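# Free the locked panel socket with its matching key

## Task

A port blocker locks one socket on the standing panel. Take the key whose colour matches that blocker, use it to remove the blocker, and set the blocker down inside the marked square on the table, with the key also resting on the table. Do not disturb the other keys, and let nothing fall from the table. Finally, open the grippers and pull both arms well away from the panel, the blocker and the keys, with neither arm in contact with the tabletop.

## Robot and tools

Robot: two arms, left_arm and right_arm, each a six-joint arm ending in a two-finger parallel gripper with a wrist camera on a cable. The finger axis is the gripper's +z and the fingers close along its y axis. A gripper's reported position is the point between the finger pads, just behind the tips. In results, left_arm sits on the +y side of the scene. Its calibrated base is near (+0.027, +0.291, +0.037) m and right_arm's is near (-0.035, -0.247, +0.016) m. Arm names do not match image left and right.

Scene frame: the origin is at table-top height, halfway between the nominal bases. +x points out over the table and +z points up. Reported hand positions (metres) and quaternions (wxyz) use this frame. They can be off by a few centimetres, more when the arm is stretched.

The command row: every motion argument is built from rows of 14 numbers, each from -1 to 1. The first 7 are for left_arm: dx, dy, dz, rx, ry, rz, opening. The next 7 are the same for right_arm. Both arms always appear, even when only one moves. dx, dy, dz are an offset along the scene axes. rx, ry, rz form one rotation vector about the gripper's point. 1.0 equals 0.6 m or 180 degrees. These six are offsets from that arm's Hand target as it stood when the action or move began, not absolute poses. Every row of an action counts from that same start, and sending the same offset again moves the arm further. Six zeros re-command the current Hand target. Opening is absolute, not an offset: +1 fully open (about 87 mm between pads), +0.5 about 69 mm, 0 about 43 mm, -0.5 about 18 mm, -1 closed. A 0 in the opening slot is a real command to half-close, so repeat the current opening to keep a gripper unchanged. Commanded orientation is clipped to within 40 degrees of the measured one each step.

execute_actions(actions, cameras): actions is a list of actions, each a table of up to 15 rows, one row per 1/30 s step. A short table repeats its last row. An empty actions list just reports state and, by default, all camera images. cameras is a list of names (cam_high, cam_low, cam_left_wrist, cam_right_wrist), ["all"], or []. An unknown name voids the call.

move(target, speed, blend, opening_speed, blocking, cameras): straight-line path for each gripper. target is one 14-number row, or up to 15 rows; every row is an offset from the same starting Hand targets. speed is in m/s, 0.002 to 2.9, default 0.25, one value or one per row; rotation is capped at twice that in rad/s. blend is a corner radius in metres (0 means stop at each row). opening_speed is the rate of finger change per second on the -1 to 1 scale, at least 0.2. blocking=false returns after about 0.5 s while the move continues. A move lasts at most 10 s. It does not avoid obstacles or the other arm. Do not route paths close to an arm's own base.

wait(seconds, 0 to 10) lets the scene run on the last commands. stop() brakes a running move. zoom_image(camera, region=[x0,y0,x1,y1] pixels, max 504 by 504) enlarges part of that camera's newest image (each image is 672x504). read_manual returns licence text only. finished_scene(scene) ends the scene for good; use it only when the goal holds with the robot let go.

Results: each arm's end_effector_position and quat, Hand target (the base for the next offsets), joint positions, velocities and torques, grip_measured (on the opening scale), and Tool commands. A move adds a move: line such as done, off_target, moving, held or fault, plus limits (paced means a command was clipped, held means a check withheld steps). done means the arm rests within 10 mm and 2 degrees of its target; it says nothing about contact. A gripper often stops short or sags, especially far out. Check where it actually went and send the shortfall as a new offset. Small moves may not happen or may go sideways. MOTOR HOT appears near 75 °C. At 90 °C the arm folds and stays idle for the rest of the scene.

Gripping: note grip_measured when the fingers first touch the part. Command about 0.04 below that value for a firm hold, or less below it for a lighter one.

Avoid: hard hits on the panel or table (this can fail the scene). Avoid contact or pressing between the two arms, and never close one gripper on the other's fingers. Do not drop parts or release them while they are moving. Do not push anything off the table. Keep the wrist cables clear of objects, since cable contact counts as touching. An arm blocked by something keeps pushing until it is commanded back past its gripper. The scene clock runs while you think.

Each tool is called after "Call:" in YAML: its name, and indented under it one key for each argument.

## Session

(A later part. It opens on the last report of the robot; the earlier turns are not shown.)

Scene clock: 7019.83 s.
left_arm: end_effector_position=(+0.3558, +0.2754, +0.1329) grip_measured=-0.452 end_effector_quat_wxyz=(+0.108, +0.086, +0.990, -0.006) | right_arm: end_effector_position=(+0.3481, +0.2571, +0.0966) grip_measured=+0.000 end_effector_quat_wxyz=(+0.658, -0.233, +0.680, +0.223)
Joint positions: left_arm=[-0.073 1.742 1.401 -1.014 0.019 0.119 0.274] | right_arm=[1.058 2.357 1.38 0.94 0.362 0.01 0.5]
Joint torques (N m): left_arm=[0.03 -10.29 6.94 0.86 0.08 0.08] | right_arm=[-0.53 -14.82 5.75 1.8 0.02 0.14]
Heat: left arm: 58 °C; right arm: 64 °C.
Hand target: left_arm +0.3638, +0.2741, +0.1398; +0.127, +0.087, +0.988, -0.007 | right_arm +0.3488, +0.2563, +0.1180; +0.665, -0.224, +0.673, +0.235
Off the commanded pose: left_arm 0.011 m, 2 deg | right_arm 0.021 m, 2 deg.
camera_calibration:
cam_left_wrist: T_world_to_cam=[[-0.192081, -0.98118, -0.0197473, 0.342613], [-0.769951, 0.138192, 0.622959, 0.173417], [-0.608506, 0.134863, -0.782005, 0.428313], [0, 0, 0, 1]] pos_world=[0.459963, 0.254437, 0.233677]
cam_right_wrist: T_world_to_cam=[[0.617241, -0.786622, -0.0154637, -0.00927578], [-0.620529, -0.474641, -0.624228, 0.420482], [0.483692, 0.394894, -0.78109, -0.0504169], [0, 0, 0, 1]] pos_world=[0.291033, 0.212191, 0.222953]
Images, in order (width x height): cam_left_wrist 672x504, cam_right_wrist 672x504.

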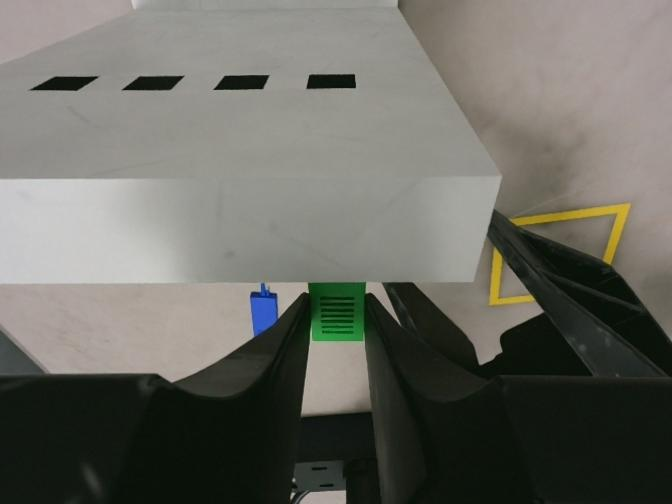

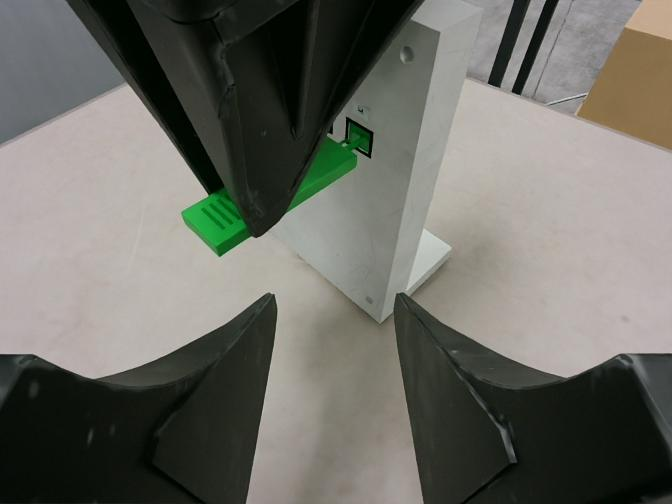

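Call:
execute_actions:
  actions:
    - [[0.014,0.01,-0.0147,0,0,0,-0.62,0,0,0,0,0,0,0],[-0.014,-0.01,0.0173,0,0,0,-0.62,0,0,0,0,0,0,0],[0.014,0.01,-0.0147,0,0,0,-0.62,0,0,0,0,0,0,0],[-0.014,-0.01,0.0173,0,0,0,-0.62,0,0,0,0,0,0,0],[0.014,0.01,-0.0147,0,0,0,-0.62,0,0,0,0,0,0,0],[-0.014,-0.01,0.0173,0,0,0,-0.62,0,0,0,0,0,0,0],[0.012,0.01,0.0133,0,0,0,-0.62,0,0,0,0,0,0,0],[-0.012,-0.01,-0.0107,0,0,0,-0.62,0,0,0,0,0,0,0],[0.012,0.01,0.0133,0,0,0,-0.62,0,0,0,0,0,0,0],[-0.012,-0.01,-0.0107,0,0,0,-0.62,0,0,0,0,0,0,0],[0.012,0.01,0.0133,0,0,0,-0.62,0,0,0,0,0,0,0],[-0.012,-0.01,-0.0107,0,0,0,-0.62,0,0,0,0,0,0,0],[0.008,0.008,0.0093,0,0,0,-0.62,0,0,0,0,0,0,0],[-0.004,-0.005,-0.0027,0,0,0,-0.62,0,0,0,0,0,0,0],[0,0,0.0013,0,0,0,-0.62,0,0,0,0,0,0,0]]

Call:
execute_actions:
  actions:
    - [[0.014,0.01,-0.016,0,0,0,-0.62,0,0,0,0,0,0,0],[-0.014,-0.01,0.016,0,0,0,-0.62,0,0,0,0,0,0,0],[0.014,0.01,-0.016,0,0,0,-0.62,0,0,0,0,0,0,0],[-0.014,-0.01,0.016,0,0,0,-0.62,0,0,0,0,0,0,0],[0.014,0.01,-0.016,0,0,0,-0.62,0,0,0,0,0,0,0],[-0.014,-0.01,0.016,0,0,0,-0.62,0,0,0,0,0,0,0],[0.012,0.01,0.012,0,0,0,-0.62,0,0,0,0,0,0,0],[-0.012,-0.01,-0.012,0,0,0,-0.62,0,0,0,0,0,0,0],[0.012,0.01,0.012,0,0,0,-0.62,0,0,0,0,0,0,0],[-0.012,-0.01,-0.012,0,0,0,-0.62,0,0,0,0,0,0,0],[0.012,0.01,0.012,0,0,0,-0.62,0,0,0,0,0,0,0],[-0.012,-0.01,-0.012,0,0,0,-0.62,0,0,0,0,0,0,0],[0.008,0.008,0.008,0,0,0,-0.62,0,0,0,0,0,0,0],[-0.004,-0.005,-0.004,0,0,0,-0.62,0,0,0,0,0,0,0],[0,0,0,0,0,0,-0.62,0,0,0,0,0,0,0]]
  cameras: ["cam_right_wrist","cam_left_wrist"]

Call:
zoom_image:
  camera: "cam_right_wrist"
  region: [350, 126, 374, 146]

Call:
zoom_image:
  camera: "cam_right_wrist"
  region: [324, 112, 380, 168]

Call:
zoom_image:
  camera: "cam_left_wrist"
  region: [280, 60, 400, 150]

Scene clock: 7053.37 s.
left_arm: end_effector_position=(+0.3558, +0.2753, +0.1336) grip_measured=-0.452 end_effector_quat_wxyz=(+0.108, +0.087, +0.990, -0.006) | right_arm: end_effector_position=(+0.3481, +0.2571, +0.0966) grip_measured=+0.000 end_effector_quat_wxyz=(+0.658, -0.233, +0.680, +0.223)
Joint positions: left_arm=[-0.073 1.742 1.404 -1.018 0.019 0.119 0.274] | right_arm=[1.058 2.357 1.38 0.94 0.362 0.01 0.5]
Joint torques (N m): left_arm=[-0.01 -10.13 6.94 0.93 0.1 0.09] | right_arm=[-0.55 -14.58 5.98 1.84 -0.03 0.17]
Heat: left arm: 57 °C; right arm: 64 °C.
Hand target: left_arm +0.3637, +0.2741, +0.1405; +0.127, +0.087, +0.988, -0.007 | right_arm +0.3488, +0.2563, +0.1180; +0.665, -0.224, +0.673, +0.235
Off the commanded pose: left_arm 0.011 m, 2 deg | right_arm 0.021 m, 2 deg.

Scene clock: 7054.07 s.
left_arm: end_effector_position=(+0.3564, +0.2755, +0.1340) grip_measured=-0.452 end_effector_quat_wxyz=(+0.108, +0.086, +0.990, -0.006) | right_arm: end_effector_position=(+0.3481, +0.2571, +0.0966) grip_measured=+0.000 end_effector_quat_wxyz=(+0.658, -0.233, +0.680, +0.223)
Joint positions: left_arm=[-0.072 1.743 1.407 -1.018 0.019 0.119 0.274] | right_arm=[1.058 2.357 1.38 0.94 0.362 0.01 0.5]
Joint torques (N m): left_arm=[-0.06 -10.35 6.6 0.87 0.12 0.1] | right_arm=[-0.43 -14.76 6.17 1.85 0.03 0.15]
Heat: left arm: 57 °C; right arm: 64 °C.
Hand target: left_arm +0.3638, +0.2741, +0.1406; +0.127, +0.087, +0.988, -0.007 | right_arm +0.3488, +0.2563, +0.1180; +0.665, -0.224, +0.673, +0.235
Off the commanded pose: left_arm 0.010 m, 2 deg | right_arm 0.021 m, 2 deg.
camera_calibration:
cam_left_wrist: T_world_to_cam=[[-0.192134, -0.981166, -0.0199639, 0.34292], [-0.770393, 0.138196, 0.622412, 0.173509], [-0.607931, 0.134967, -0.782435, 0.429334], [0, 0, 0, 1]] pos_world=[0.460562, 0.254537, 0.234778]
cam_right_wrist: T_world_to_cam=[[0.617241, -0.786622, -0.0154637, -0.00927578], [-0.620529, -0.474641, -0.624228, 0.420482], [0.483692, 0.394894, -0.78109, -0.0504169], [0, 0, 0, 1]] pos_world=[0.291033, 0.212191, 0.222953]
Images, in order (width x height): cam_left_wrist 672x504, cam_right_wrist 672x504.

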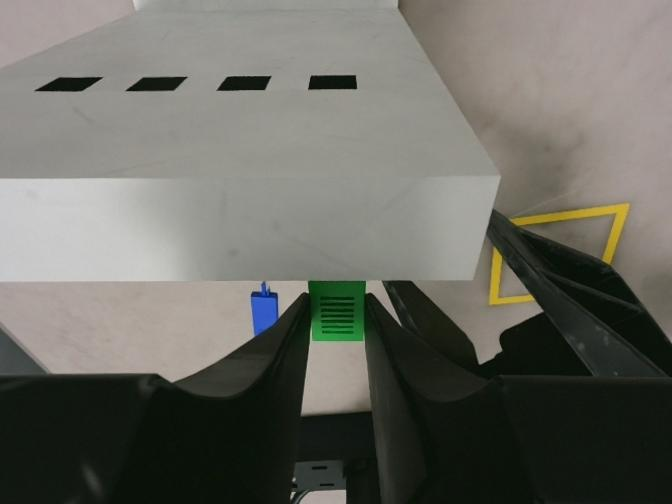

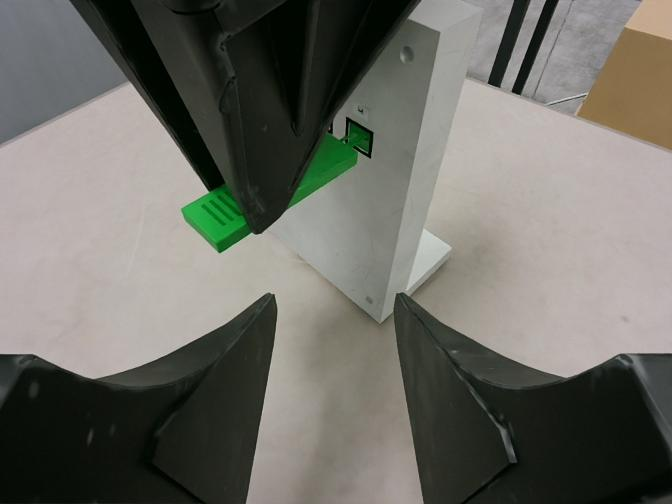

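Scaled by 21.000.

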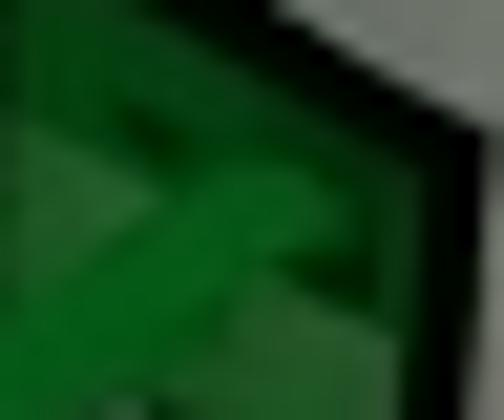

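Scaled by 9.000.

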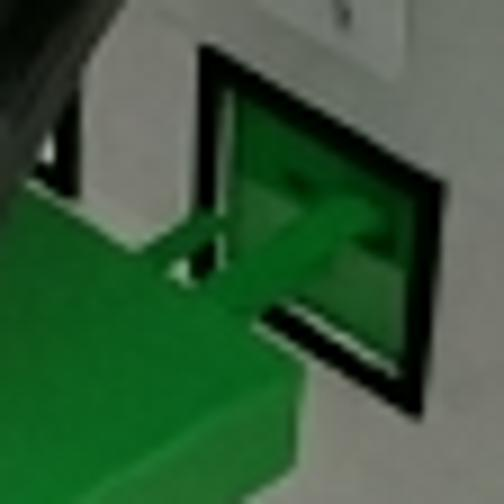

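Scaled by 4.200.

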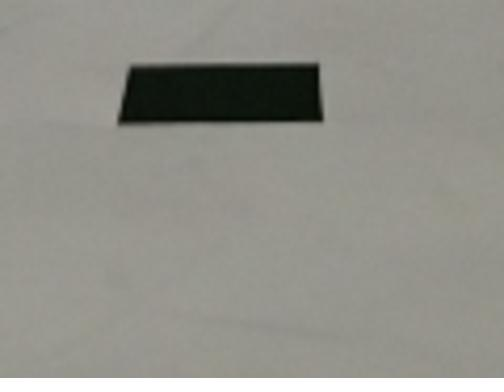

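Call:
execute_actions:
  actions:
    - [[0.015,0.009,-0.016,0,0,0,-0.62,0,0,0,0,0,0,0],[-0.013,-0.011,0.016,0,0,0,-0.62,0,0,0,0,0,0,0],[0.015,0.009,-0.016,0,0,0,-0.62,0,0,0,0,0,0,0],[-0.013,-0.011,0.016,0,0,0,-0.62,0,0,0,0,0,0,0],[0.015,0.009,-0.016,0,0,0,-0.62,0,0,0,0,0,0,0],[-0.013,-0.011,0.016,0,0,0,-0.62,0,0,0,0,0,0,0],[0.013,0.009,0.012,0,0,0,-0.62,0,0,0,0,0,0,0],[-0.011,-0.011,-0.012,0,0,0,-0.62,0,0,0,0,0,0,0],[0.013,0.009,0.012,0,0,0,-0.62,0,0,0,0,0,0,0],[-0.011,-0.011,-0.012,0,0,0,-0.62,0,0,0,0,0,0,0],[0.013,0.009,0.012,0,0,0,-0.62,0,0,0,0,0,0,0],[-0.011,-0.011,-0.012,0,0,0,-0.62,0,0,0,0,0,0,0],[0.009,0.007,0.008,0,0,0,-0.62,0,0,0,0,0,0,0],[-0.003,-0.006,-0.004,0,0,0,-0.62,0,0,0,0,0,0,0],[0.001,-0.001,0,0,0,0,-0.62,0,0,0,0,0,0,0]]
  cameras: ["cam_right_wrist","cam_left_wrist"]

Call:
zoom_image:
  camera: "cam_right_wrist"
  region: [350, 126, 374, 146]

Call:
zoom_image:
  camera: "cam_left_wrist"
  region: [280, 60, 400, 150]

Scene clock: 7066.40 s.
left_arm: end_effector_position=(+0.3567, +0.2746, +0.1334) grip_measured=-0.452 end_effector_quat_wxyz=(+0.108, +0.087, +0.990, -0.006) | right_arm: end_effector_position=(+0.3481, +0.2571, +0.0966) grip_measured=+0.000 end_effector_quat_wxyz=(+0.658, -0.233, +0.680, +0.223)
Joint positions: left_arm=[-0.075 1.745 1.407 -1.017 0.019 0.117 0.274] | right_arm=[1.058 2.357 1.38 0.94 0.362 0.01 0.5]
Joint torques (N m): left_arm=[0.03 -10.21 6.97 0.84 0.09 0.12] | right_arm=[-0.75 -14.76 6.16 1.85 -0.02 0.14]
Heat: left arm: 57 °C; right arm: 64 °C.
Hand target: left_arm +0.3643, +0.2734, +0.1406; +0.127, +0.087, +0.988, -0.008 | right_arm +0.3488, +0.2563, +0.1180; +0.665, -0.224, +0.673, +0.235
Off the commanded pose: left_arm 0.011 m, 2 deg | right_arm 0.021 m, 2 deg.
camera_calibration:
cam_left_wrist: T_world_to_cam=[[-0.192474, -0.981108, -0.0195039, 0.342117], [-0.770082, 0.138696, 0.622686, 0.173904], [-0.608217, 0.13487, -0.782229, 0.429276], [0, 0, 0, 1]] pos_world=[0.460862, 0.253637, 0.234177]
cam_right_wrist: T_world_to_cam=[[0.617241, -0.786622, -0.0154637, -0.00927578], [-0.620529, -0.474641, -0.624228, 0.420482], [0.483692, 0.394894, -0.78109, -0.0504169], [0, 0, 0, 1]] pos_world=[0.291033, 0.212191, 0.222953]
Images, in order (width x height): cam_left_wrist 672x504, cam_right_wrist 672x504.

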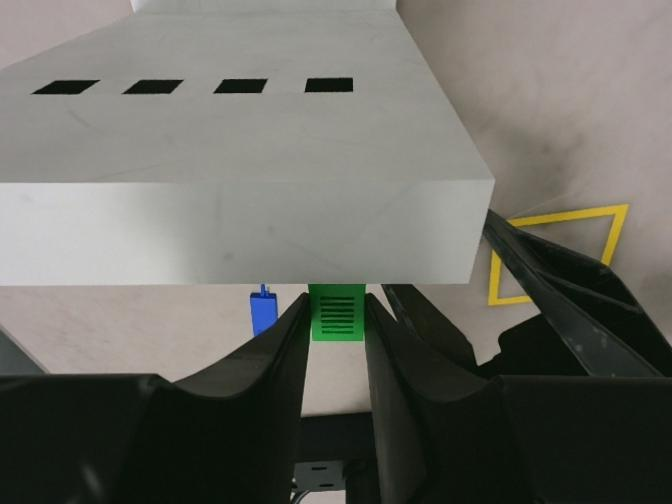

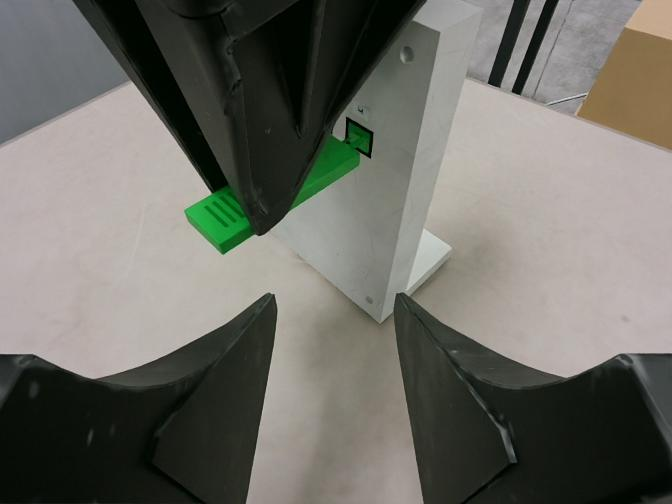

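Scaled by 21.000.

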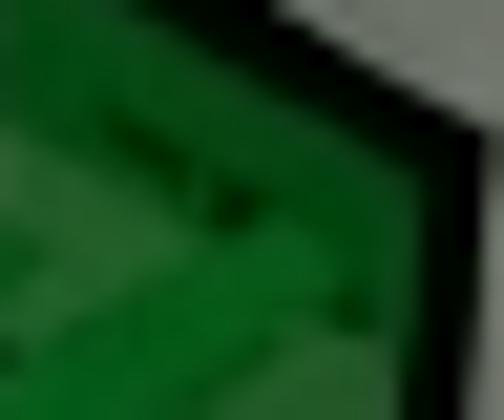

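Scaled by 4.200.

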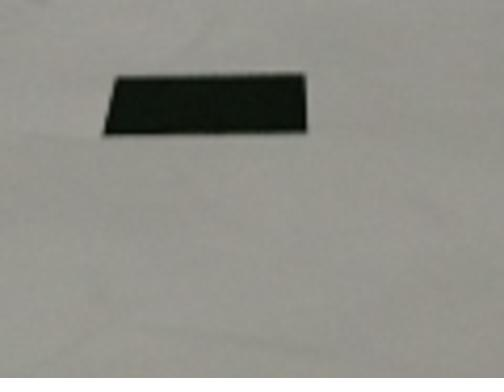

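Call:
execute_actions:
  actions:
    - [[0.016,0.01,-0.016,0,0,0,-0.62,0,0,0,0,0,0,0],[-0.012,-0.01,0.016,0,0,0,-0.62,0,0,0,0,0,0,0],[0.016,0.01,-0.016,0,0,0,-0.62,0,0,0,0,0,0,0],[-0.012,-0.01,0.016,0,0,0,-0.62,0,0,0,0,0,0,0],[0.016,0.01,-0.016,0,0,0,-0.62,0,0,0,0,0,0,0],[-0.012,-0.01,0.016,0,0,0,-0.62,0,0,0,0,0,0,0],[0.014,0.01,0.012,0,0,0,-0.62,0,0,0,0,0,0,0],[-0.01,-0.01,-0.012,0,0,0,-0.62,0,0,0,0,0,0,0],[0.014,0.01,0.012,0,0,0,-0.62,0,0,0,0,0,0,0],[-0.01,-0.01,-0.012,0,0,0,-0.62,0,0,0,0,0,0,0],[0.014,0.01,0.012,0,0,0,-0.62,0,0,0,0,0,0,0],[-0.01,-0.01,-0.012,0,0,0,-0.62,0,0,0,0,0,0,0],[0.01,0.008,0.008,0,0,0,-0.62,0,0,0,0,0,0,0],[-0.002,-0.005,-0.004,0,0,0,-0.62,0,0,0,0,0,0,0],[0.002,0,0,0,0,0,-0.62,0,0,0,0,0,0,0]]
  cameras: ["cam_right_wrist","cam_left_wrist"]

Call:
zoom_image:
  camera: "cam_right_wrist"
  region: [350, 126, 374, 146]

Call:
zoom_image:
  camera: "cam_left_wrist"
  region: [280, 60, 400, 150]

Scene clock: 7089.43 s.
left_arm: end_effector_position=(+0.3580, +0.2747, +0.1337) grip_measured=-0.452 end_effector_quat_wxyz=(+0.109, +0.087, +0.990, -0.006) | right_arm: end_effector_position=(+0.3481, +0.2571, +0.0966) grip_measured=+0.000 end_effector_quat_wxyz=(+0.658, -0.233, +0.680, +0.223)
Joint positions: left_arm=[-0.074 1.748 1.412 -1.017 0.019 0.118 0.274] | right_arm=[1.058 2.357 1.38 0.94 0.362 0.01 0.5]
Joint torques (N m): left_arm=[-0.05 -10.5 7.25 0.81 0.09 0.11] | right_arm=[-0.7 -14.78 5.81 1.9 -0.01 0.11]
Heat: left arm: 56 °C; right arm: 64 °C.
Hand target: left_arm +0.3656, +0.2735, +0.1406; +0.127, +0.087, +0.988, -0.007 | right_arm +0.3488, +0.2563, +0.1180; +0.665, -0.224, +0.673, +0.235
Off the commanded pose: left_arm 0.010 m, 2 deg | right_arm 0.021 m, 2 deg.
camera_calibration:
cam_left_wrist: T_world_to_cam=[[-0.192451, -0.981108, -0.0197234, 0.342494], [-0.770796, 0.138697, 0.621801, 0.175101], [-0.607318, 0.134869, -0.782927, 0.430055], [0, 0, 0, 1]] pos_world=[0.462061, 0.253737, 0.234579]
cam_right_wrist: T_world_to_cam=[[0.617241, -0.786622, -0.0154637, -0.00927578], [-0.620529, -0.474641, -0.624228, 0.420482], [0.483692, 0.394894, -0.78109, -0.0504169], [0, 0, 0, 1]] pos_world=[0.291033, 0.212191, 0.222953]
Images, in order (width x height): cam_left_wrist 672x504, cam_right_wrist 672x504.

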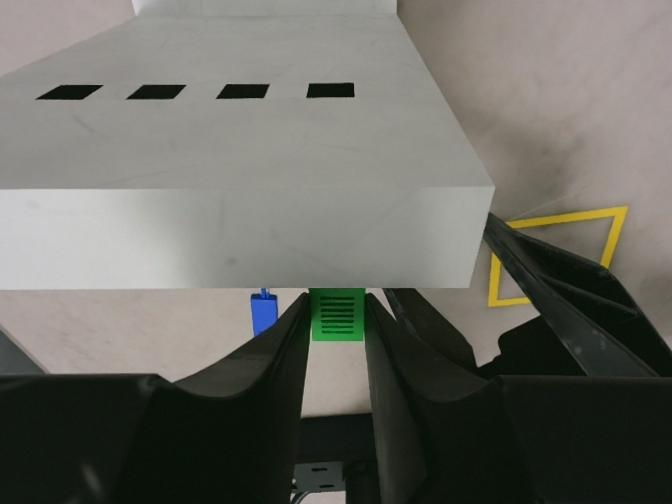

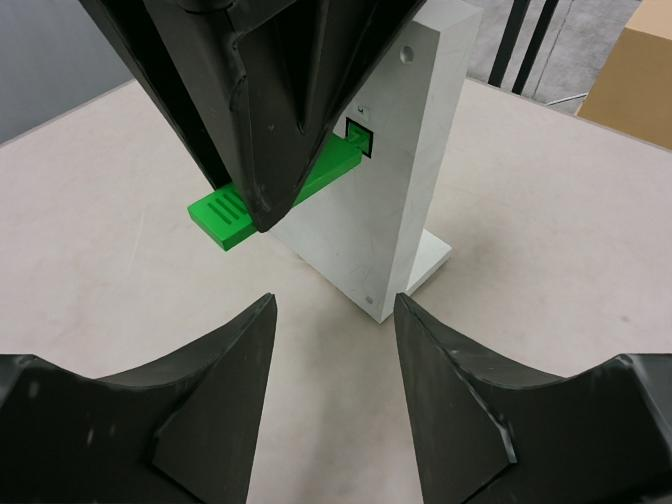

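Scaled by 21.000.

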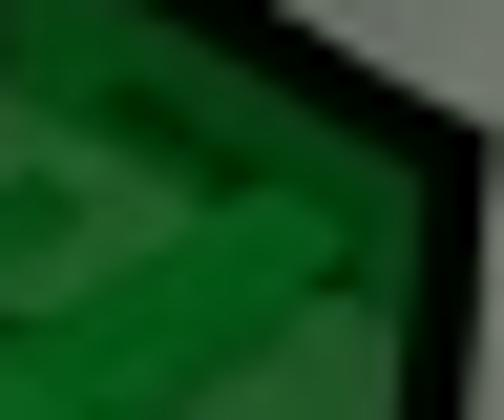

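Scaled by 4.200.

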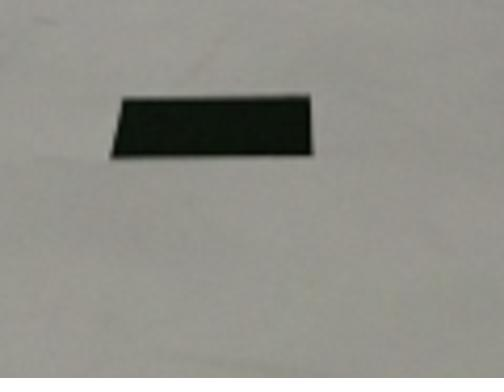

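Call:
execute_actions:
  actions:
    - [[0.019,0.0091,-0.016,0,0,0,-0.62,0,0,0,0,0,0,0],[-0.009,-0.0109,0.016,0,0,0,-0.62,0,0,0,0,0,0,0],[0.019,0.0091,-0.016,0,0,0,-0.62,0,0,0,0,0,0,0],[-0.009,-0.0109,0.016,0,0,0,-0.62,0,0,0,0,0,0,0],[0.019,0.0091,-0.016,0,0,0,-0.62,0,0,0,0,0,0,0],[-0.009,-0.0109,0.016,0,0,0,-0.62,0,0,0,0,0,0,0],[0.017,0.0091,0.012,0,0,0,-0.62,0,0,0,0,0,0,0],[-0.007,-0.0109,-0.012,0,0,0,-0.62,0,0,0,0,0,0,0],[0.017,0.0091,0.012,0,0,0,-0.62,0,0,0,0,0,0,0],[-0.007,-0.0109,-0.012,0,0,0,-0.62,0,0,0,0,0,0,0],[0.017,0.0091,0.012,0,0,0,-0.62,0,0,0,0,0,0,0],[-0.007,-0.0109,-0.012,0,0,0,-0.62,0,0,0,0,0,0,0],[0.013,0.0071,0.008,0,0,0,-0.62,0,0,0,0,0,0,0],[0.001,-0.0059,-0.004,0,0,0,-0.62,0,0,0,0,0,0,0],[0.005,-0.0009,0,0,0,0,-0.62,0,0,0,0,0,0,0]]
  cameras: ["cam_right_wrist","cam_left_wrist"]

Call:
zoom_image:
  camera: "cam_right_wrist"
  region: [350, 126, 374, 146]

Call:
zoom_image:
  camera: "cam_right_wrist"
  region: [324, 112, 380, 168]

Call:
zoom_image:
  camera: "cam_left_wrist"
  region: [280, 60, 400, 150]

Scene clock: 7116.43 s.
left_arm: end_effector_position=(+0.3606, +0.2741, +0.1337) grip_measured=-0.452 end_effector_quat_wxyz=(+0.109, +0.086, +0.990, -0.006) | right_arm: end_effector_position=(+0.3481, +0.2571, +0.0966) grip_measured=+0.000 end_effector_quat_wxyz=(+0.658, -0.233, +0.680, +0.223)
Joint positions: left_arm=[-0.076 1.758 1.424 -1.019 0.019 0.116 0.274] | right_arm=[1.058 2.357 1.38 0.94 0.362 0.01 0.5]
Joint torques (N m): left_arm=[0.01 -9.91 7.2 0.92 0.11 0.1] | right_arm=[-0.43 -14.79 5.94 1.8 0.02 0.1]
Heat: left arm: 57 °C; right arm: 64 °C.
Hand target: left_arm +0.3685, +0.2729, +0.1406; +0.127, +0.087, +0.988, -0.007 | right_arm +0.3488, +0.2563, +0.1180; +0.665, -0.224, +0.673, +0.235
Off the commanded pose: left_arm 0.011 m, 2 deg | right_arm 0.021 m, 2 deg.
camera_calibration:
cam_left_wrist: T_world_to_cam=[[-0.192205, -0.981163, -0.0193983, 0.342328], [-0.770782, 0.138698, 0.621818, 0.177163], [-0.607414, 0.134468, -0.782922, 0.431847], [0, 0, 0, 1]] pos_world=[0.464661, 0.253238, 0.234579]
cam_right_wrist: T_world_to_cam=[[0.617241, -0.786622, -0.0154637, -0.00927578], [-0.620529, -0.474641, -0.624228, 0.420482], [0.483692, 0.394894, -0.78109, -0.0504169], [0, 0, 0, 1]] pos_world=[0.291033, 0.212191, 0.222953]
Images, in order (width x height): cam_left_wrist 672x504, cam_right_wrist 672x504.

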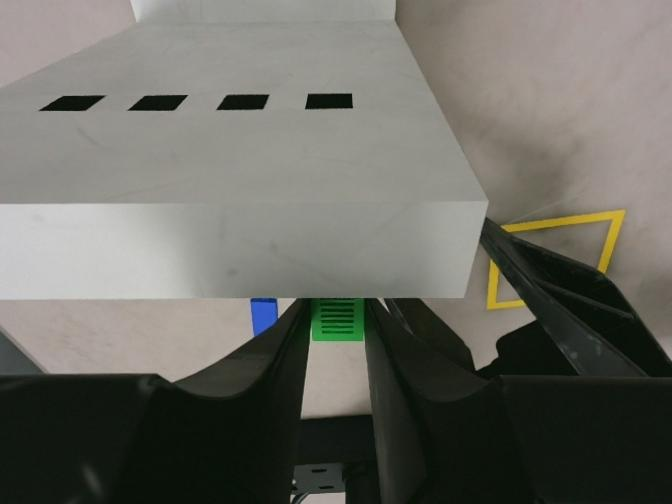

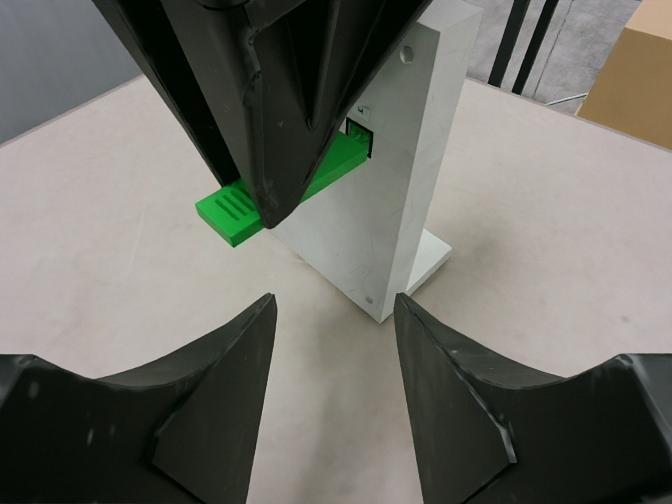

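Scaled by 21.000.

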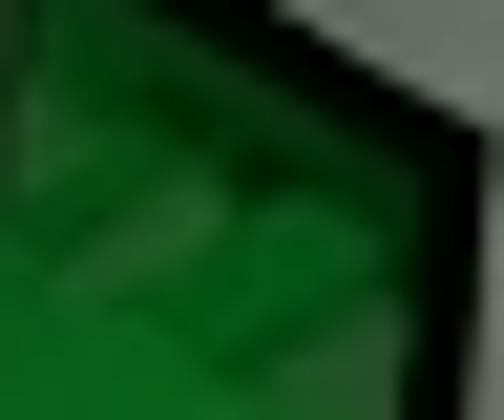

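Scaled by 9.000.

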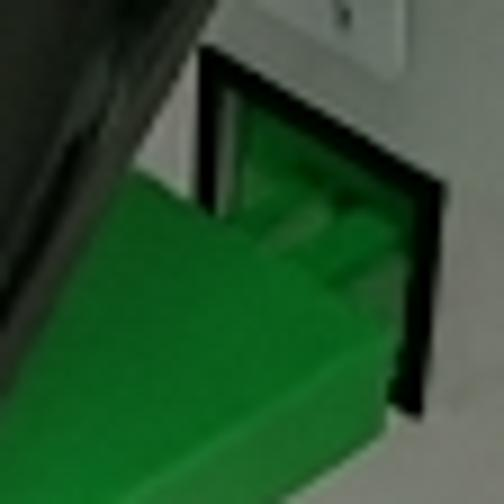

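Scaled by 4.200.

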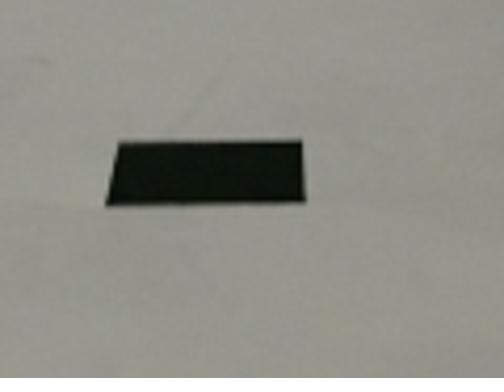

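Call:
zoom_image:
  camera: "cam_right_wrist"
  region: [346, 122, 370, 142]

Call:
zoom_image:
  camera: "cam_right_wrist"
  region: [348, 124, 364, 138]

Scaled by 21.000.

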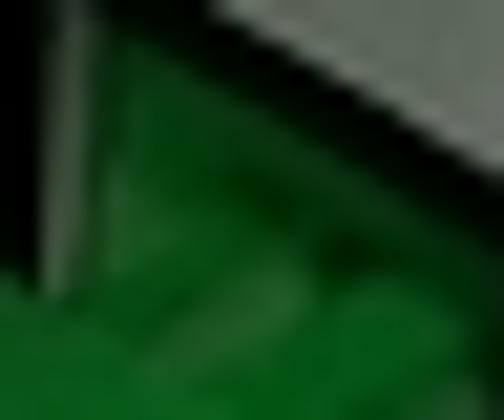

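Scaled by 31.500.

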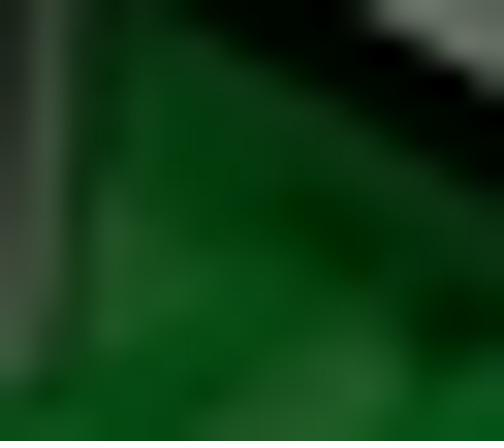

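Call:
execute_actions:
  actions:
    - [[0.0152,0.0112,-0.016,0,0,0,-0.62,0,0,0,0,0,0,0],[-0.0128,-0.0088,0.016,0,0,0,-0.62,0,0,0,0,0,0,0],[0.0152,0.0112,-0.016,0,0,0,-0.62,0,0,0,0,0,0,0],[-0.0128,-0.0088,0.016,0,0,0,-0.62,0,0,0,0,0,0,0],[0.0152,0.0112,-0.016,0,0,0,-0.62,0,0,0,0,0,0,0],[-0.0128,-0.0088,0.016,0,0,0,-0.62,0,0,0,0,0,0,0],[0.0132,0.0112,0.012,0,0,0,-0.62,0,0,0,0,0,0,0],[-0.0108,-0.0088,-0.012,0,0,0,-0.62,0,0,0,0,0,0,0],[0.0132,0.0112,0.012,0,0,0,-0.62,0,0,0,0,0,0,0],[-0.0108,-0.0088,-0.012,0,0,0,-0.62,0,0,0,0,0,0,0],[0.0132,0.0112,0.012,0,0,0,-0.62,0,0,0,0,0,0,0],[-0.0108,-0.0088,-0.012,0,0,0,-0.62,0,0,0,0,0,0,0],[0.0092,0.0092,0.008,0,0,0,-0.62,0,0,0,0,0,0,0],[-0.0028,-0.0038,-0.004,0,0,0,-0.62,0,0,0,0,0,0,0],[0.0012,0.0012,0,0,0,0,-0.62,0,0,0,0,0,0,0]]
  cameras: ["cam_right_wrist","cam_left_wrist"]

Call:
zoom_image:
  camera: "cam_right_wrist"
  region: [346, 122, 370, 142]

Call:
zoom_image:
  camera: "cam_left_wrist"
  region: [280, 60, 400, 150]

Scene clock: 7153.13 s.
left_arm: end_effector_position=(+0.3614, +0.2748, +0.1335) grip_measured=-0.452 end_effector_quat_wxyz=(+0.109, +0.086, +0.990, -0.006) | right_arm: end_effector_position=(+0.3481, +0.2571, +0.0966) grip_measured=+0.000 end_effector_quat_wxyz=(+0.658, -0.233, +0.680, +0.223)
Joint positions: left_arm=[-0.074 1.761 1.427 -1.019 0.019 0.118 0.274] | right_arm=[1.058 2.357 1.38 0.94 0.362 0.01 0.5]
Joint torques (N m): left_arm=[0.05 -10.24 6.9 0.88 0.11 0.1] | right_arm=[-0.58 -14.64 5.9 1.82 -0.05 0.11]
Heat: left arm: 56 °C; right arm: 64 °C.
Hand target: left_arm +0.3693, +0.2737, +0.1406; +0.127, +0.087, +0.988, -0.007 | right_arm +0.3488, +0.2563, +0.1180; +0.665, -0.224, +0.673, +0.235
Off the commanded pose: left_arm 0.011 m, 2 deg | right_arm 0.021 m, 2 deg.
camera_calibration:
cam_left_wrist: T_world_to_cam=[[-0.192151, -0.981166, -0.0197682, 0.343129], [-0.770638, 0.138389, 0.622065, 0.177776], [-0.607614, 0.134765, -0.782716, 0.432064], [0, 0, 0, 1]] pos_world=[0.465462, 0.253837, 0.234379]
cam_right_wrist: T_world_to_cam=[[0.617241, -0.786622, -0.0154637, -0.00927578], [-0.620529, -0.474641, -0.624228, 0.420482], [0.483692, 0.394894, -0.78109, -0.0504169], [0, 0, 0, 1]] pos_world=[0.291033, 0.212191, 0.222953]
Images, in order (width x height): cam_left_wrist 672x504, cam_right_wrist 672x504.

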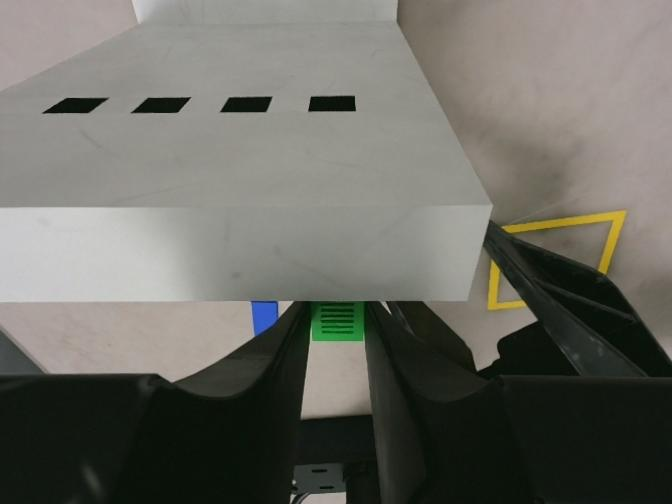

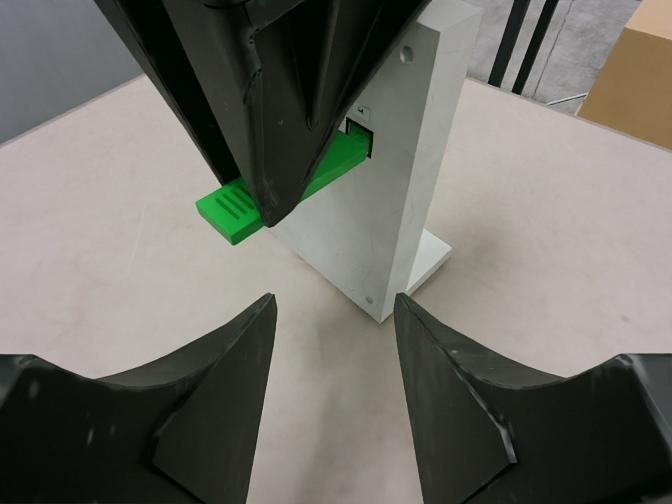

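Scaled by 21.000.

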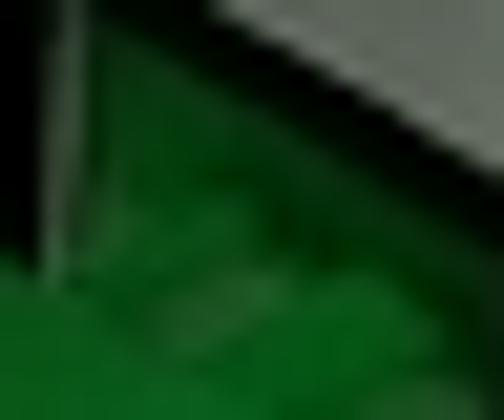

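Scaled by 4.200.

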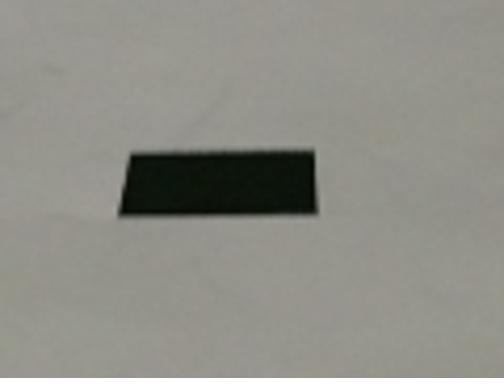

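Call:
execute_actions:
  actions:
    - [[0.0165,0.0096,-0.016,0,0,0,-0.62,0,0,0,0,0,0,0],[-0.0115,-0.0104,0.016,0,0,0,-0.62,0,0,0,0,0,0,0],[0.0165,0.0096,-0.016,0,0,0,-0.62,0,0,0,0,0,0,0],[-0.0115,-0.0104,0.016,0,0,0,-0.62,0,0,0,0,0,0,0],[0.0165,0.0096,-0.016,0,0,0,-0.62,0,0,0,0,0,0,0],[-0.0115,-0.0104,0.016,0,0,0,-0.62,0,0,0,0,0,0,0],[0.0145,0.0096,0.012,0,0,0,-0.62,0,0,0,0,0,0,0],[-0.0095,-0.0104,-0.012,0,0,0,-0.62,0,0,0,0,0,0,0],[0.0145,0.0096,0.012,0,0,0,-0.62,0,0,0,0,0,0,0],[-0.0095,-0.0104,-0.012,0,0,0,-0.62,0,0,0,0,0,0,0],[0.0145,0.0096,0.012,0,0,0,-0.62,0,0,0,0,0,0,0],[-0.0095,-0.0104,-0.012,0,0,0,-0.62,0,0,0,0,0,0,0],[0.0105,0.0076,0.008,0,0,0,-0.62,0,0,0,0,0,0,0],[-0.0015,-0.0054,-0.004,0,0,0,-0.62,0,0,0,0,0,0,0],[0.0025,-0.0004,0,0,0,0,-0.62,0,0,0,0,0,0,0]]
  cameras: ["cam_right_wrist","cam_left_wrist"]

Call:
zoom_image:
  camera: "cam_right_wrist"
  region: [346, 122, 370, 142]

Call:
zoom_image:
  camera: "cam_left_wrist"
  region: [280, 60, 400, 150]

Scene clock: 7172.80 s.
left_arm: end_effector_position=(+0.3622, +0.2748, +0.1340) grip_measured=-0.452 end_effector_quat_wxyz=(+0.107, +0.087, +0.990, -0.006) | right_arm: end_effector_position=(+0.3481, +0.2571, +0.0966) grip_measured=+0.000 end_effector_quat_wxyz=(+0.658, -0.233, +0.680, +0.223)
Joint positions: left_arm=[-0.074 1.768 1.437 -1.026 0.019 0.118 0.274] | right_arm=[1.058 2.357 1.38 0.94 0.362 0.01 0.5]
Joint torques (N m): left_arm=[-0.12 -10.33 6.8 0.9 0.07 0.1] | right_arm=[-0.34 -14.67 6.09 1.82 -0.01 0.11]
Heat: left arm: 58 °C; right arm: 64 °C.
Hand target: left_arm +0.3707, +0.2734, +0.1406; +0.127, +0.087, +0.988, -0.007 | right_arm +0.3488, +0.2563, +0.1180; +0.665, -0.224, +0.673, +0.235
Off the commanded pose: left_arm 0.011 m, 2 deg | right_arm 0.021 m, 2 deg.
camera_calibration:
cam_left_wrist: T_world_to_cam=[[-0.192545, -0.981097, -0.019348, 0.343331], [-0.768435, 0.138488, 0.624763, 0.176972], [-0.610274, 0.135163, -0.780575, 0.433521], [0, 0, 0, 1]] pos_world=[0.466665, 0.253737, 0.234473]
cam_right_wrist: T_world_to_cam=[[0.617241, -0.786622, -0.0154637, -0.00927578], [-0.620529, -0.474641, -0.624228, 0.420482], [0.483692, 0.394894, -0.78109, -0.0504169], [0, 0, 0, 1]] pos_world=[0.291033, 0.212191, 0.222953]
Images, in order (width x height): cam_left_wrist 672x504, cam_right_wrist 672x504.

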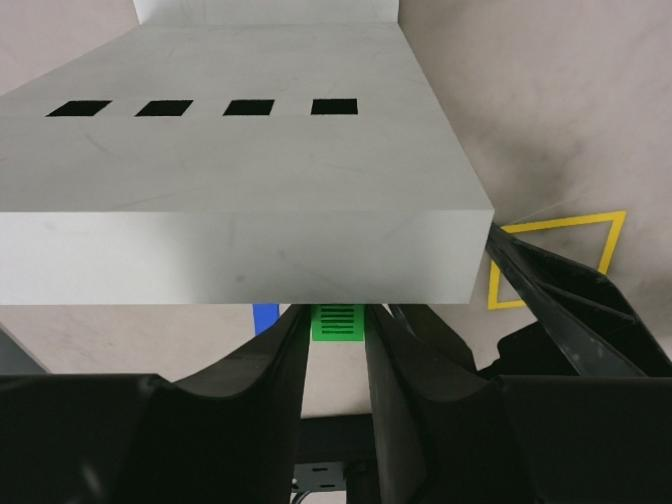

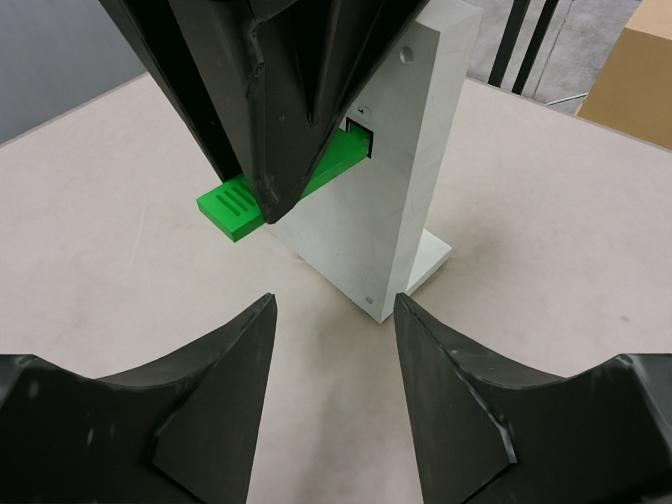

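Scaled by 21.000.

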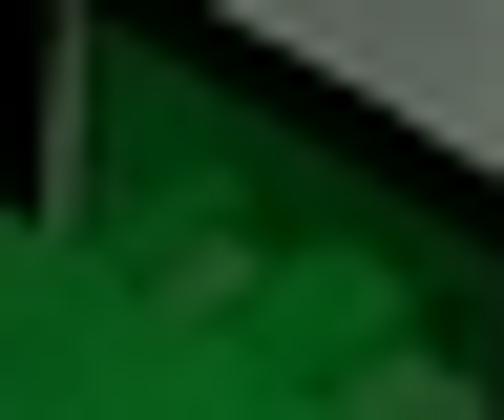

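Scaled by 4.200.

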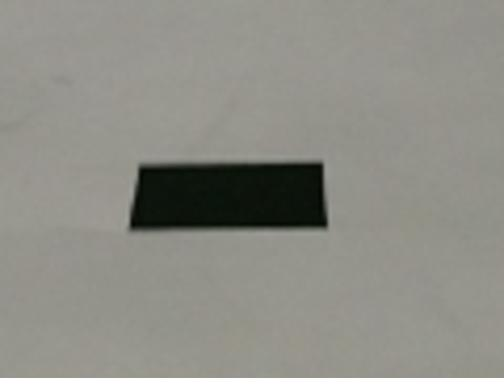

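Call:
execute_actions:
  actions:
    - [[0.014,0.009,-0.016,0,0,0,-0.62,0,0,0,0,0,0,0],[-0.014,-0.011,0.016,0,0,0,-0.62,0,0,0,0,0,0,0],[0.014,0.009,-0.016,0,0,0,-0.62,0,0,0,0,0,0,0],[-0.014,-0.011,0.016,0,0,0,-0.62,0,0,0,0,0,0,0],[0.014,0.009,-0.016,0,0,0,-0.62,0,0,0,0,0,0,0],[-0.014,-0.011,0.016,0,0,0,-0.62,0,0,0,0,0,0,0],[0.012,0.009,0.012,0,0,0,-0.62,0,0,0,0,0,0,0],[-0.012,-0.011,-0.012,0,0,0,-0.62,0,0,0,0,0,0,0],[0.012,0.009,0.012,0,0,0,-0.62,0,0,0,0,0,0,0],[-0.012,-0.011,-0.012,0,0,0,-0.62,0,0,0,0,0,0,0],[0.012,0.009,0.012,0,0,0,-0.62,0,0,0,0,0,0,0],[-0.012,-0.011,-0.012,0,0,0,-0.62,0,0,0,0,0,0,0],[0.008,0.007,0.008,0,0,0,-0.62,0,0,0,0,0,0,0],[-0.004,-0.006,-0.004,0,0,0,-0.62,0,0,0,0,0,0,0],[0,-0.001,0,0,0,0,-0.62,0,0,0,0,0,0,0]]
  cameras: ["cam_right_wrist","cam_left_wrist"]

Call:
zoom_image:
  camera: "cam_right_wrist"
  region: [346, 122, 370, 142]

Call:
zoom_image:
  camera: "cam_left_wrist"
  region: [280, 60, 400, 150]

Scene clock: 7194.67 s.
left_arm: end_effector_position=(+0.3617, +0.2741, +0.1334) grip_measured=-0.452 end_effector_quat_wxyz=(+0.106, +0.086, +0.991, -0.006) | right_arm: end_effector_position=(+0.3481, +0.2571, +0.0966) grip_measured=+0.000 end_effector_quat_wxyz=(+0.658, -0.233, +0.680, +0.223)
Joint positions: left_arm=[-0.076 1.768 1.435 -1.026 0.019 0.116 0.274] | right_arm=[1.058 2.357 1.38 0.94 0.362 0.01 0.5]
Joint torques (N m): left_arm=[-0.03 -10.63 6.87 0.91 0.11 0.11] | right_arm=[-0.57 -14.82 6.05 1.85 0 0.12]
Heat: left arm: 57 °C; right arm: 64 °C.
Hand target: left_arm +0.3707, +0.2727, +0.1405; +0.127, +0.087, +0.988, -0.008 | right_arm +0.3488, +0.2563, +0.1180; +0.665, -0.224, +0.673, +0.235
Off the commanded pose: left_arm 0.012 m, 2 deg | right_arm 0.021 m, 2 deg.
camera_calibration:
cam_left_wrist: T_world_to_cam=[[-0.192204, -0.981179, -0.0185686, 0.34235], [-0.76701, 0.138394, 0.626532, 0.176274], [-0.61217, 0.134664, -0.779175, 0.433477], [0, 0, 0, 1]] pos_world=[0.466367, 0.253138, 0.23367]
cam_right_wrist: T_world_to_cam=[[0.617241, -0.786622, -0.0154637, -0.00927578], [-0.620529, -0.474641, -0.624228, 0.420482], [0.483692, 0.394894, -0.78109, -0.0504169], [0, 0, 0, 1]] pos_world=[0.291033, 0.212191, 0.222953]
Images, in order (width x height): cam_left_wrist 672x504, cam_right_wrist 672x504.

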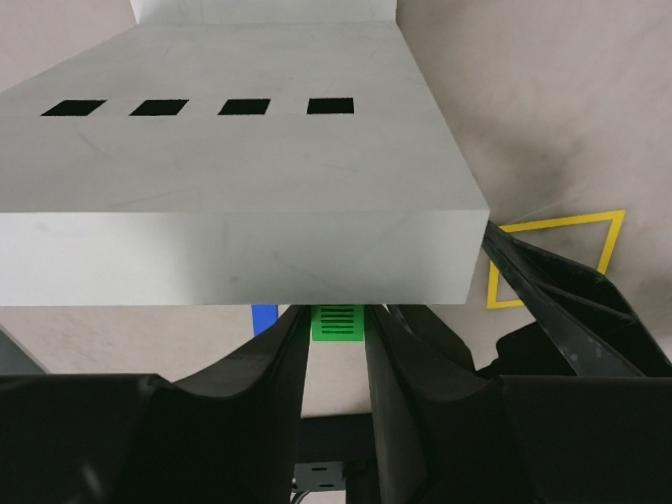

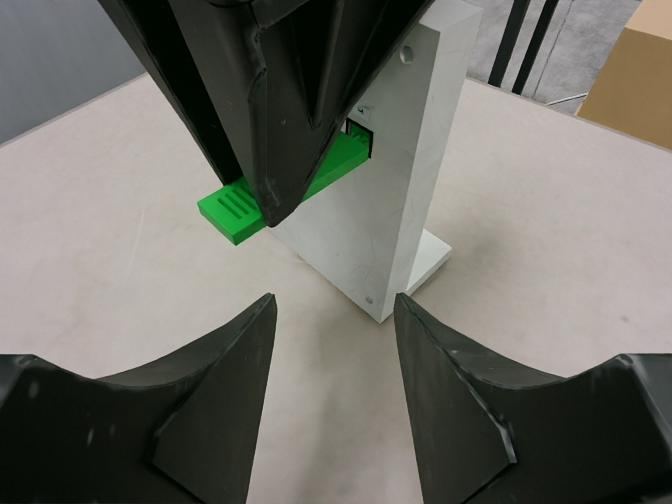

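Scaled by 21.000.

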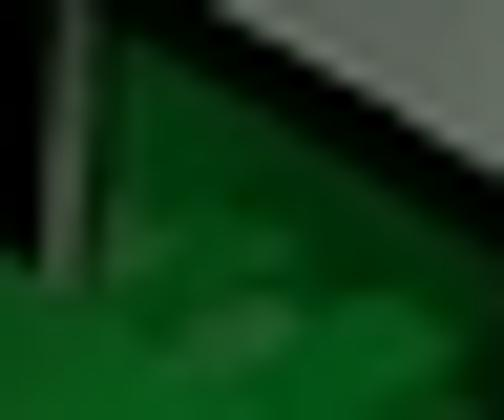

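Scaled by 4.200.

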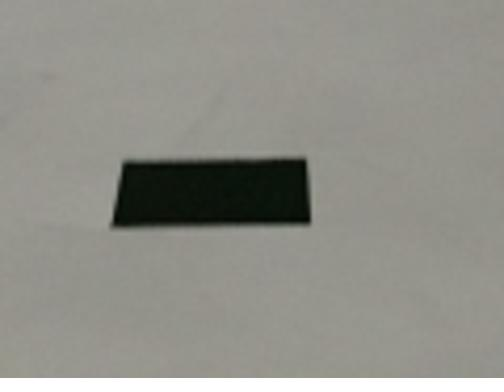

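Call:
execute_actions:
  actions:
    - [[0.0135,0.009,-0.0147,0,0,0,-0.62,0,0,0,0,0,0,0],[-0.0145,-0.011,0.0173,0,0,0,-0.62,0,0,0,0,0,0,0],[0.0135,0.009,-0.0147,0,0,0,-0.62,0,0,0,0,0,0,0],[-0.0145,-0.011,0.0173,0,0,0,-0.62,0,0,0,0,0,0,0],[0.0135,0.009,-0.0147,0,0,0,-0.62,0,0,0,0,0,0,0],[-0.0145,-0.011,0.0173,0,0,0,-0.62,0,0,0,0,0,0,0],[0.0115,0.009,0.0133,0,0,0,-0.62,0,0,0,0,0,0,0],[-0.0125,-0.011,-0.0107,0,0,0,-0.62,0,0,0,0,0,0,0],[0.0115,0.009,0.0133,0,0,0,-0.62,0,0,0,0,0,0,0],[-0.0125,-0.011,-0.0107,0,0,0,-0.62,0,0,0,0,0,0,0],[0.0115,0.009,0.0133,0,0,0,-0.62,0,0,0,0,0,0,0],[-0.0125,-0.011,-0.0107,0,0,0,-0.62,0,0,0,0,0,0,0],[0.0075,0.007,0.0093,0,0,0,-0.62,0,0,0,0,0,0,0],[-0.0045,-0.006,-0.0027,0,0,0,-0.62,0,0,0,0,0,0,0],[0,-0.0007,0.0013,0,0,0,-0.62,0,0,0,0,0,0,0]]
  cameras: ["cam_right_wrist","cam_left_wrist"]

Call:
zoom_image:
  camera: "cam_right_wrist"
  region: [346, 122, 370, 142]

Call:
zoom_image:
  camera: "cam_left_wrist"
  region: [280, 60, 400, 150]

Scene clock: 7213.90 s.
left_arm: end_effector_position=(+0.3616, +0.2736, +0.1342) grip_measured=-0.452 end_effector_quat_wxyz=(+0.106, +0.086, +0.991, -0.007) | right_arm: end_effector_position=(+0.3481, +0.2571, +0.0966) grip_measured=+0.000 end_effector_quat_wxyz=(+0.658, -0.233, +0.680, +0.223)
Joint positions: left_arm=[-0.077 1.768 1.437 -1.029 0.019 0.115 0.274] | right_arm=[1.058 2.357 1.38 0.94 0.362 0.01 0.5]
Joint torques (N m): left_arm=[0.14 -10.41 7.01 0.89 0.05 0.11] | right_arm=[-0.59 -14.93 6.06 1.79 -0.01 0.12]
Heat: left arm: 56 °C; right arm: 64 °C.
Hand target: left_arm +0.3707, +0.2723, +0.1413; +0.127, +0.087, +0.988, -0.008 | right_arm +0.3488, +0.2563, +0.1180; +0.665, -0.224, +0.673, +0.235
Off the commanded pose: left_arm 0.012 m, 2 deg | right_arm 0.021 m, 2 deg.
camera_calibration:
cam_left_wrist: T_world_to_cam=[[-0.192236, -0.981177, -0.0183623, 0.341919], [-0.767217, 0.138596, 0.626235, 0.175865], [-0.611902, 0.134473, -0.779418, 0.434074], [0, 0, 0, 1]] pos_world=[0.466267, 0.252738, 0.234471]
cam_right_wrist: T_world_to_cam=[[0.617241, -0.786622, -0.0154637, -0.00927578], [-0.620529, -0.474641, -0.624228, 0.420482], [0.483692, 0.394894, -0.78109, -0.0504169], [0, 0, 0, 1]] pos_world=[0.291033, 0.212191, 0.222953]
Images, in order (width x height): cam_left_wrist 672x504, cam_right_wrist 672x504.

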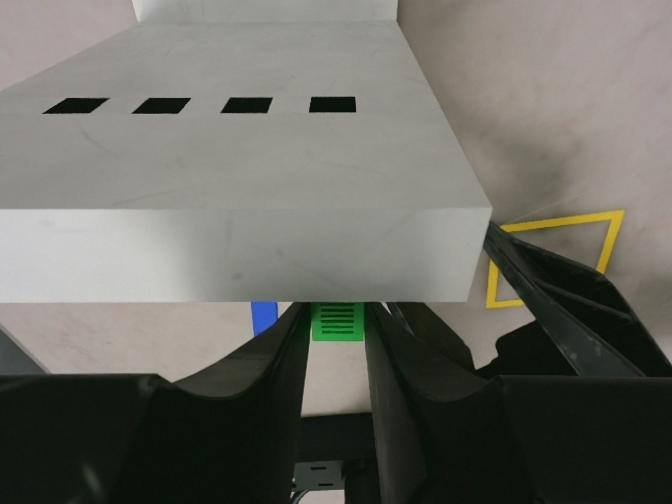

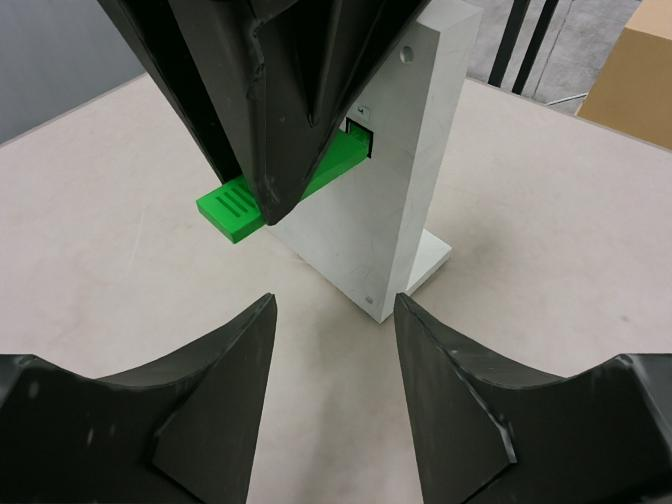

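Scaled by 21.000.

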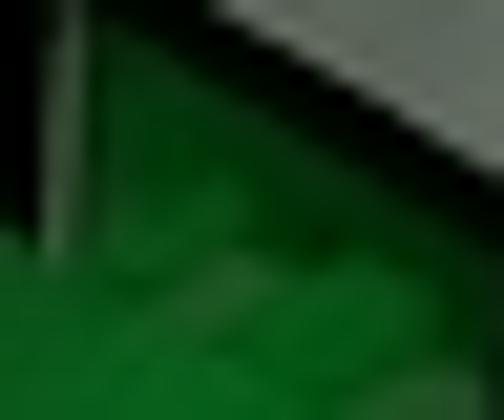

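Scaled by 4.200.

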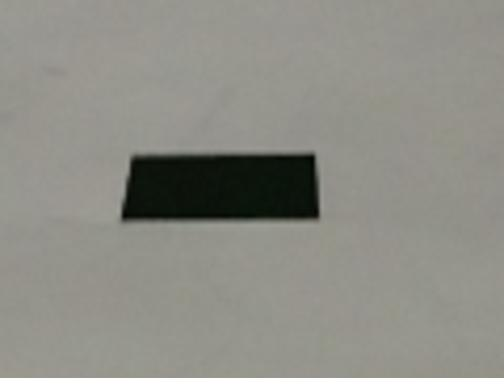

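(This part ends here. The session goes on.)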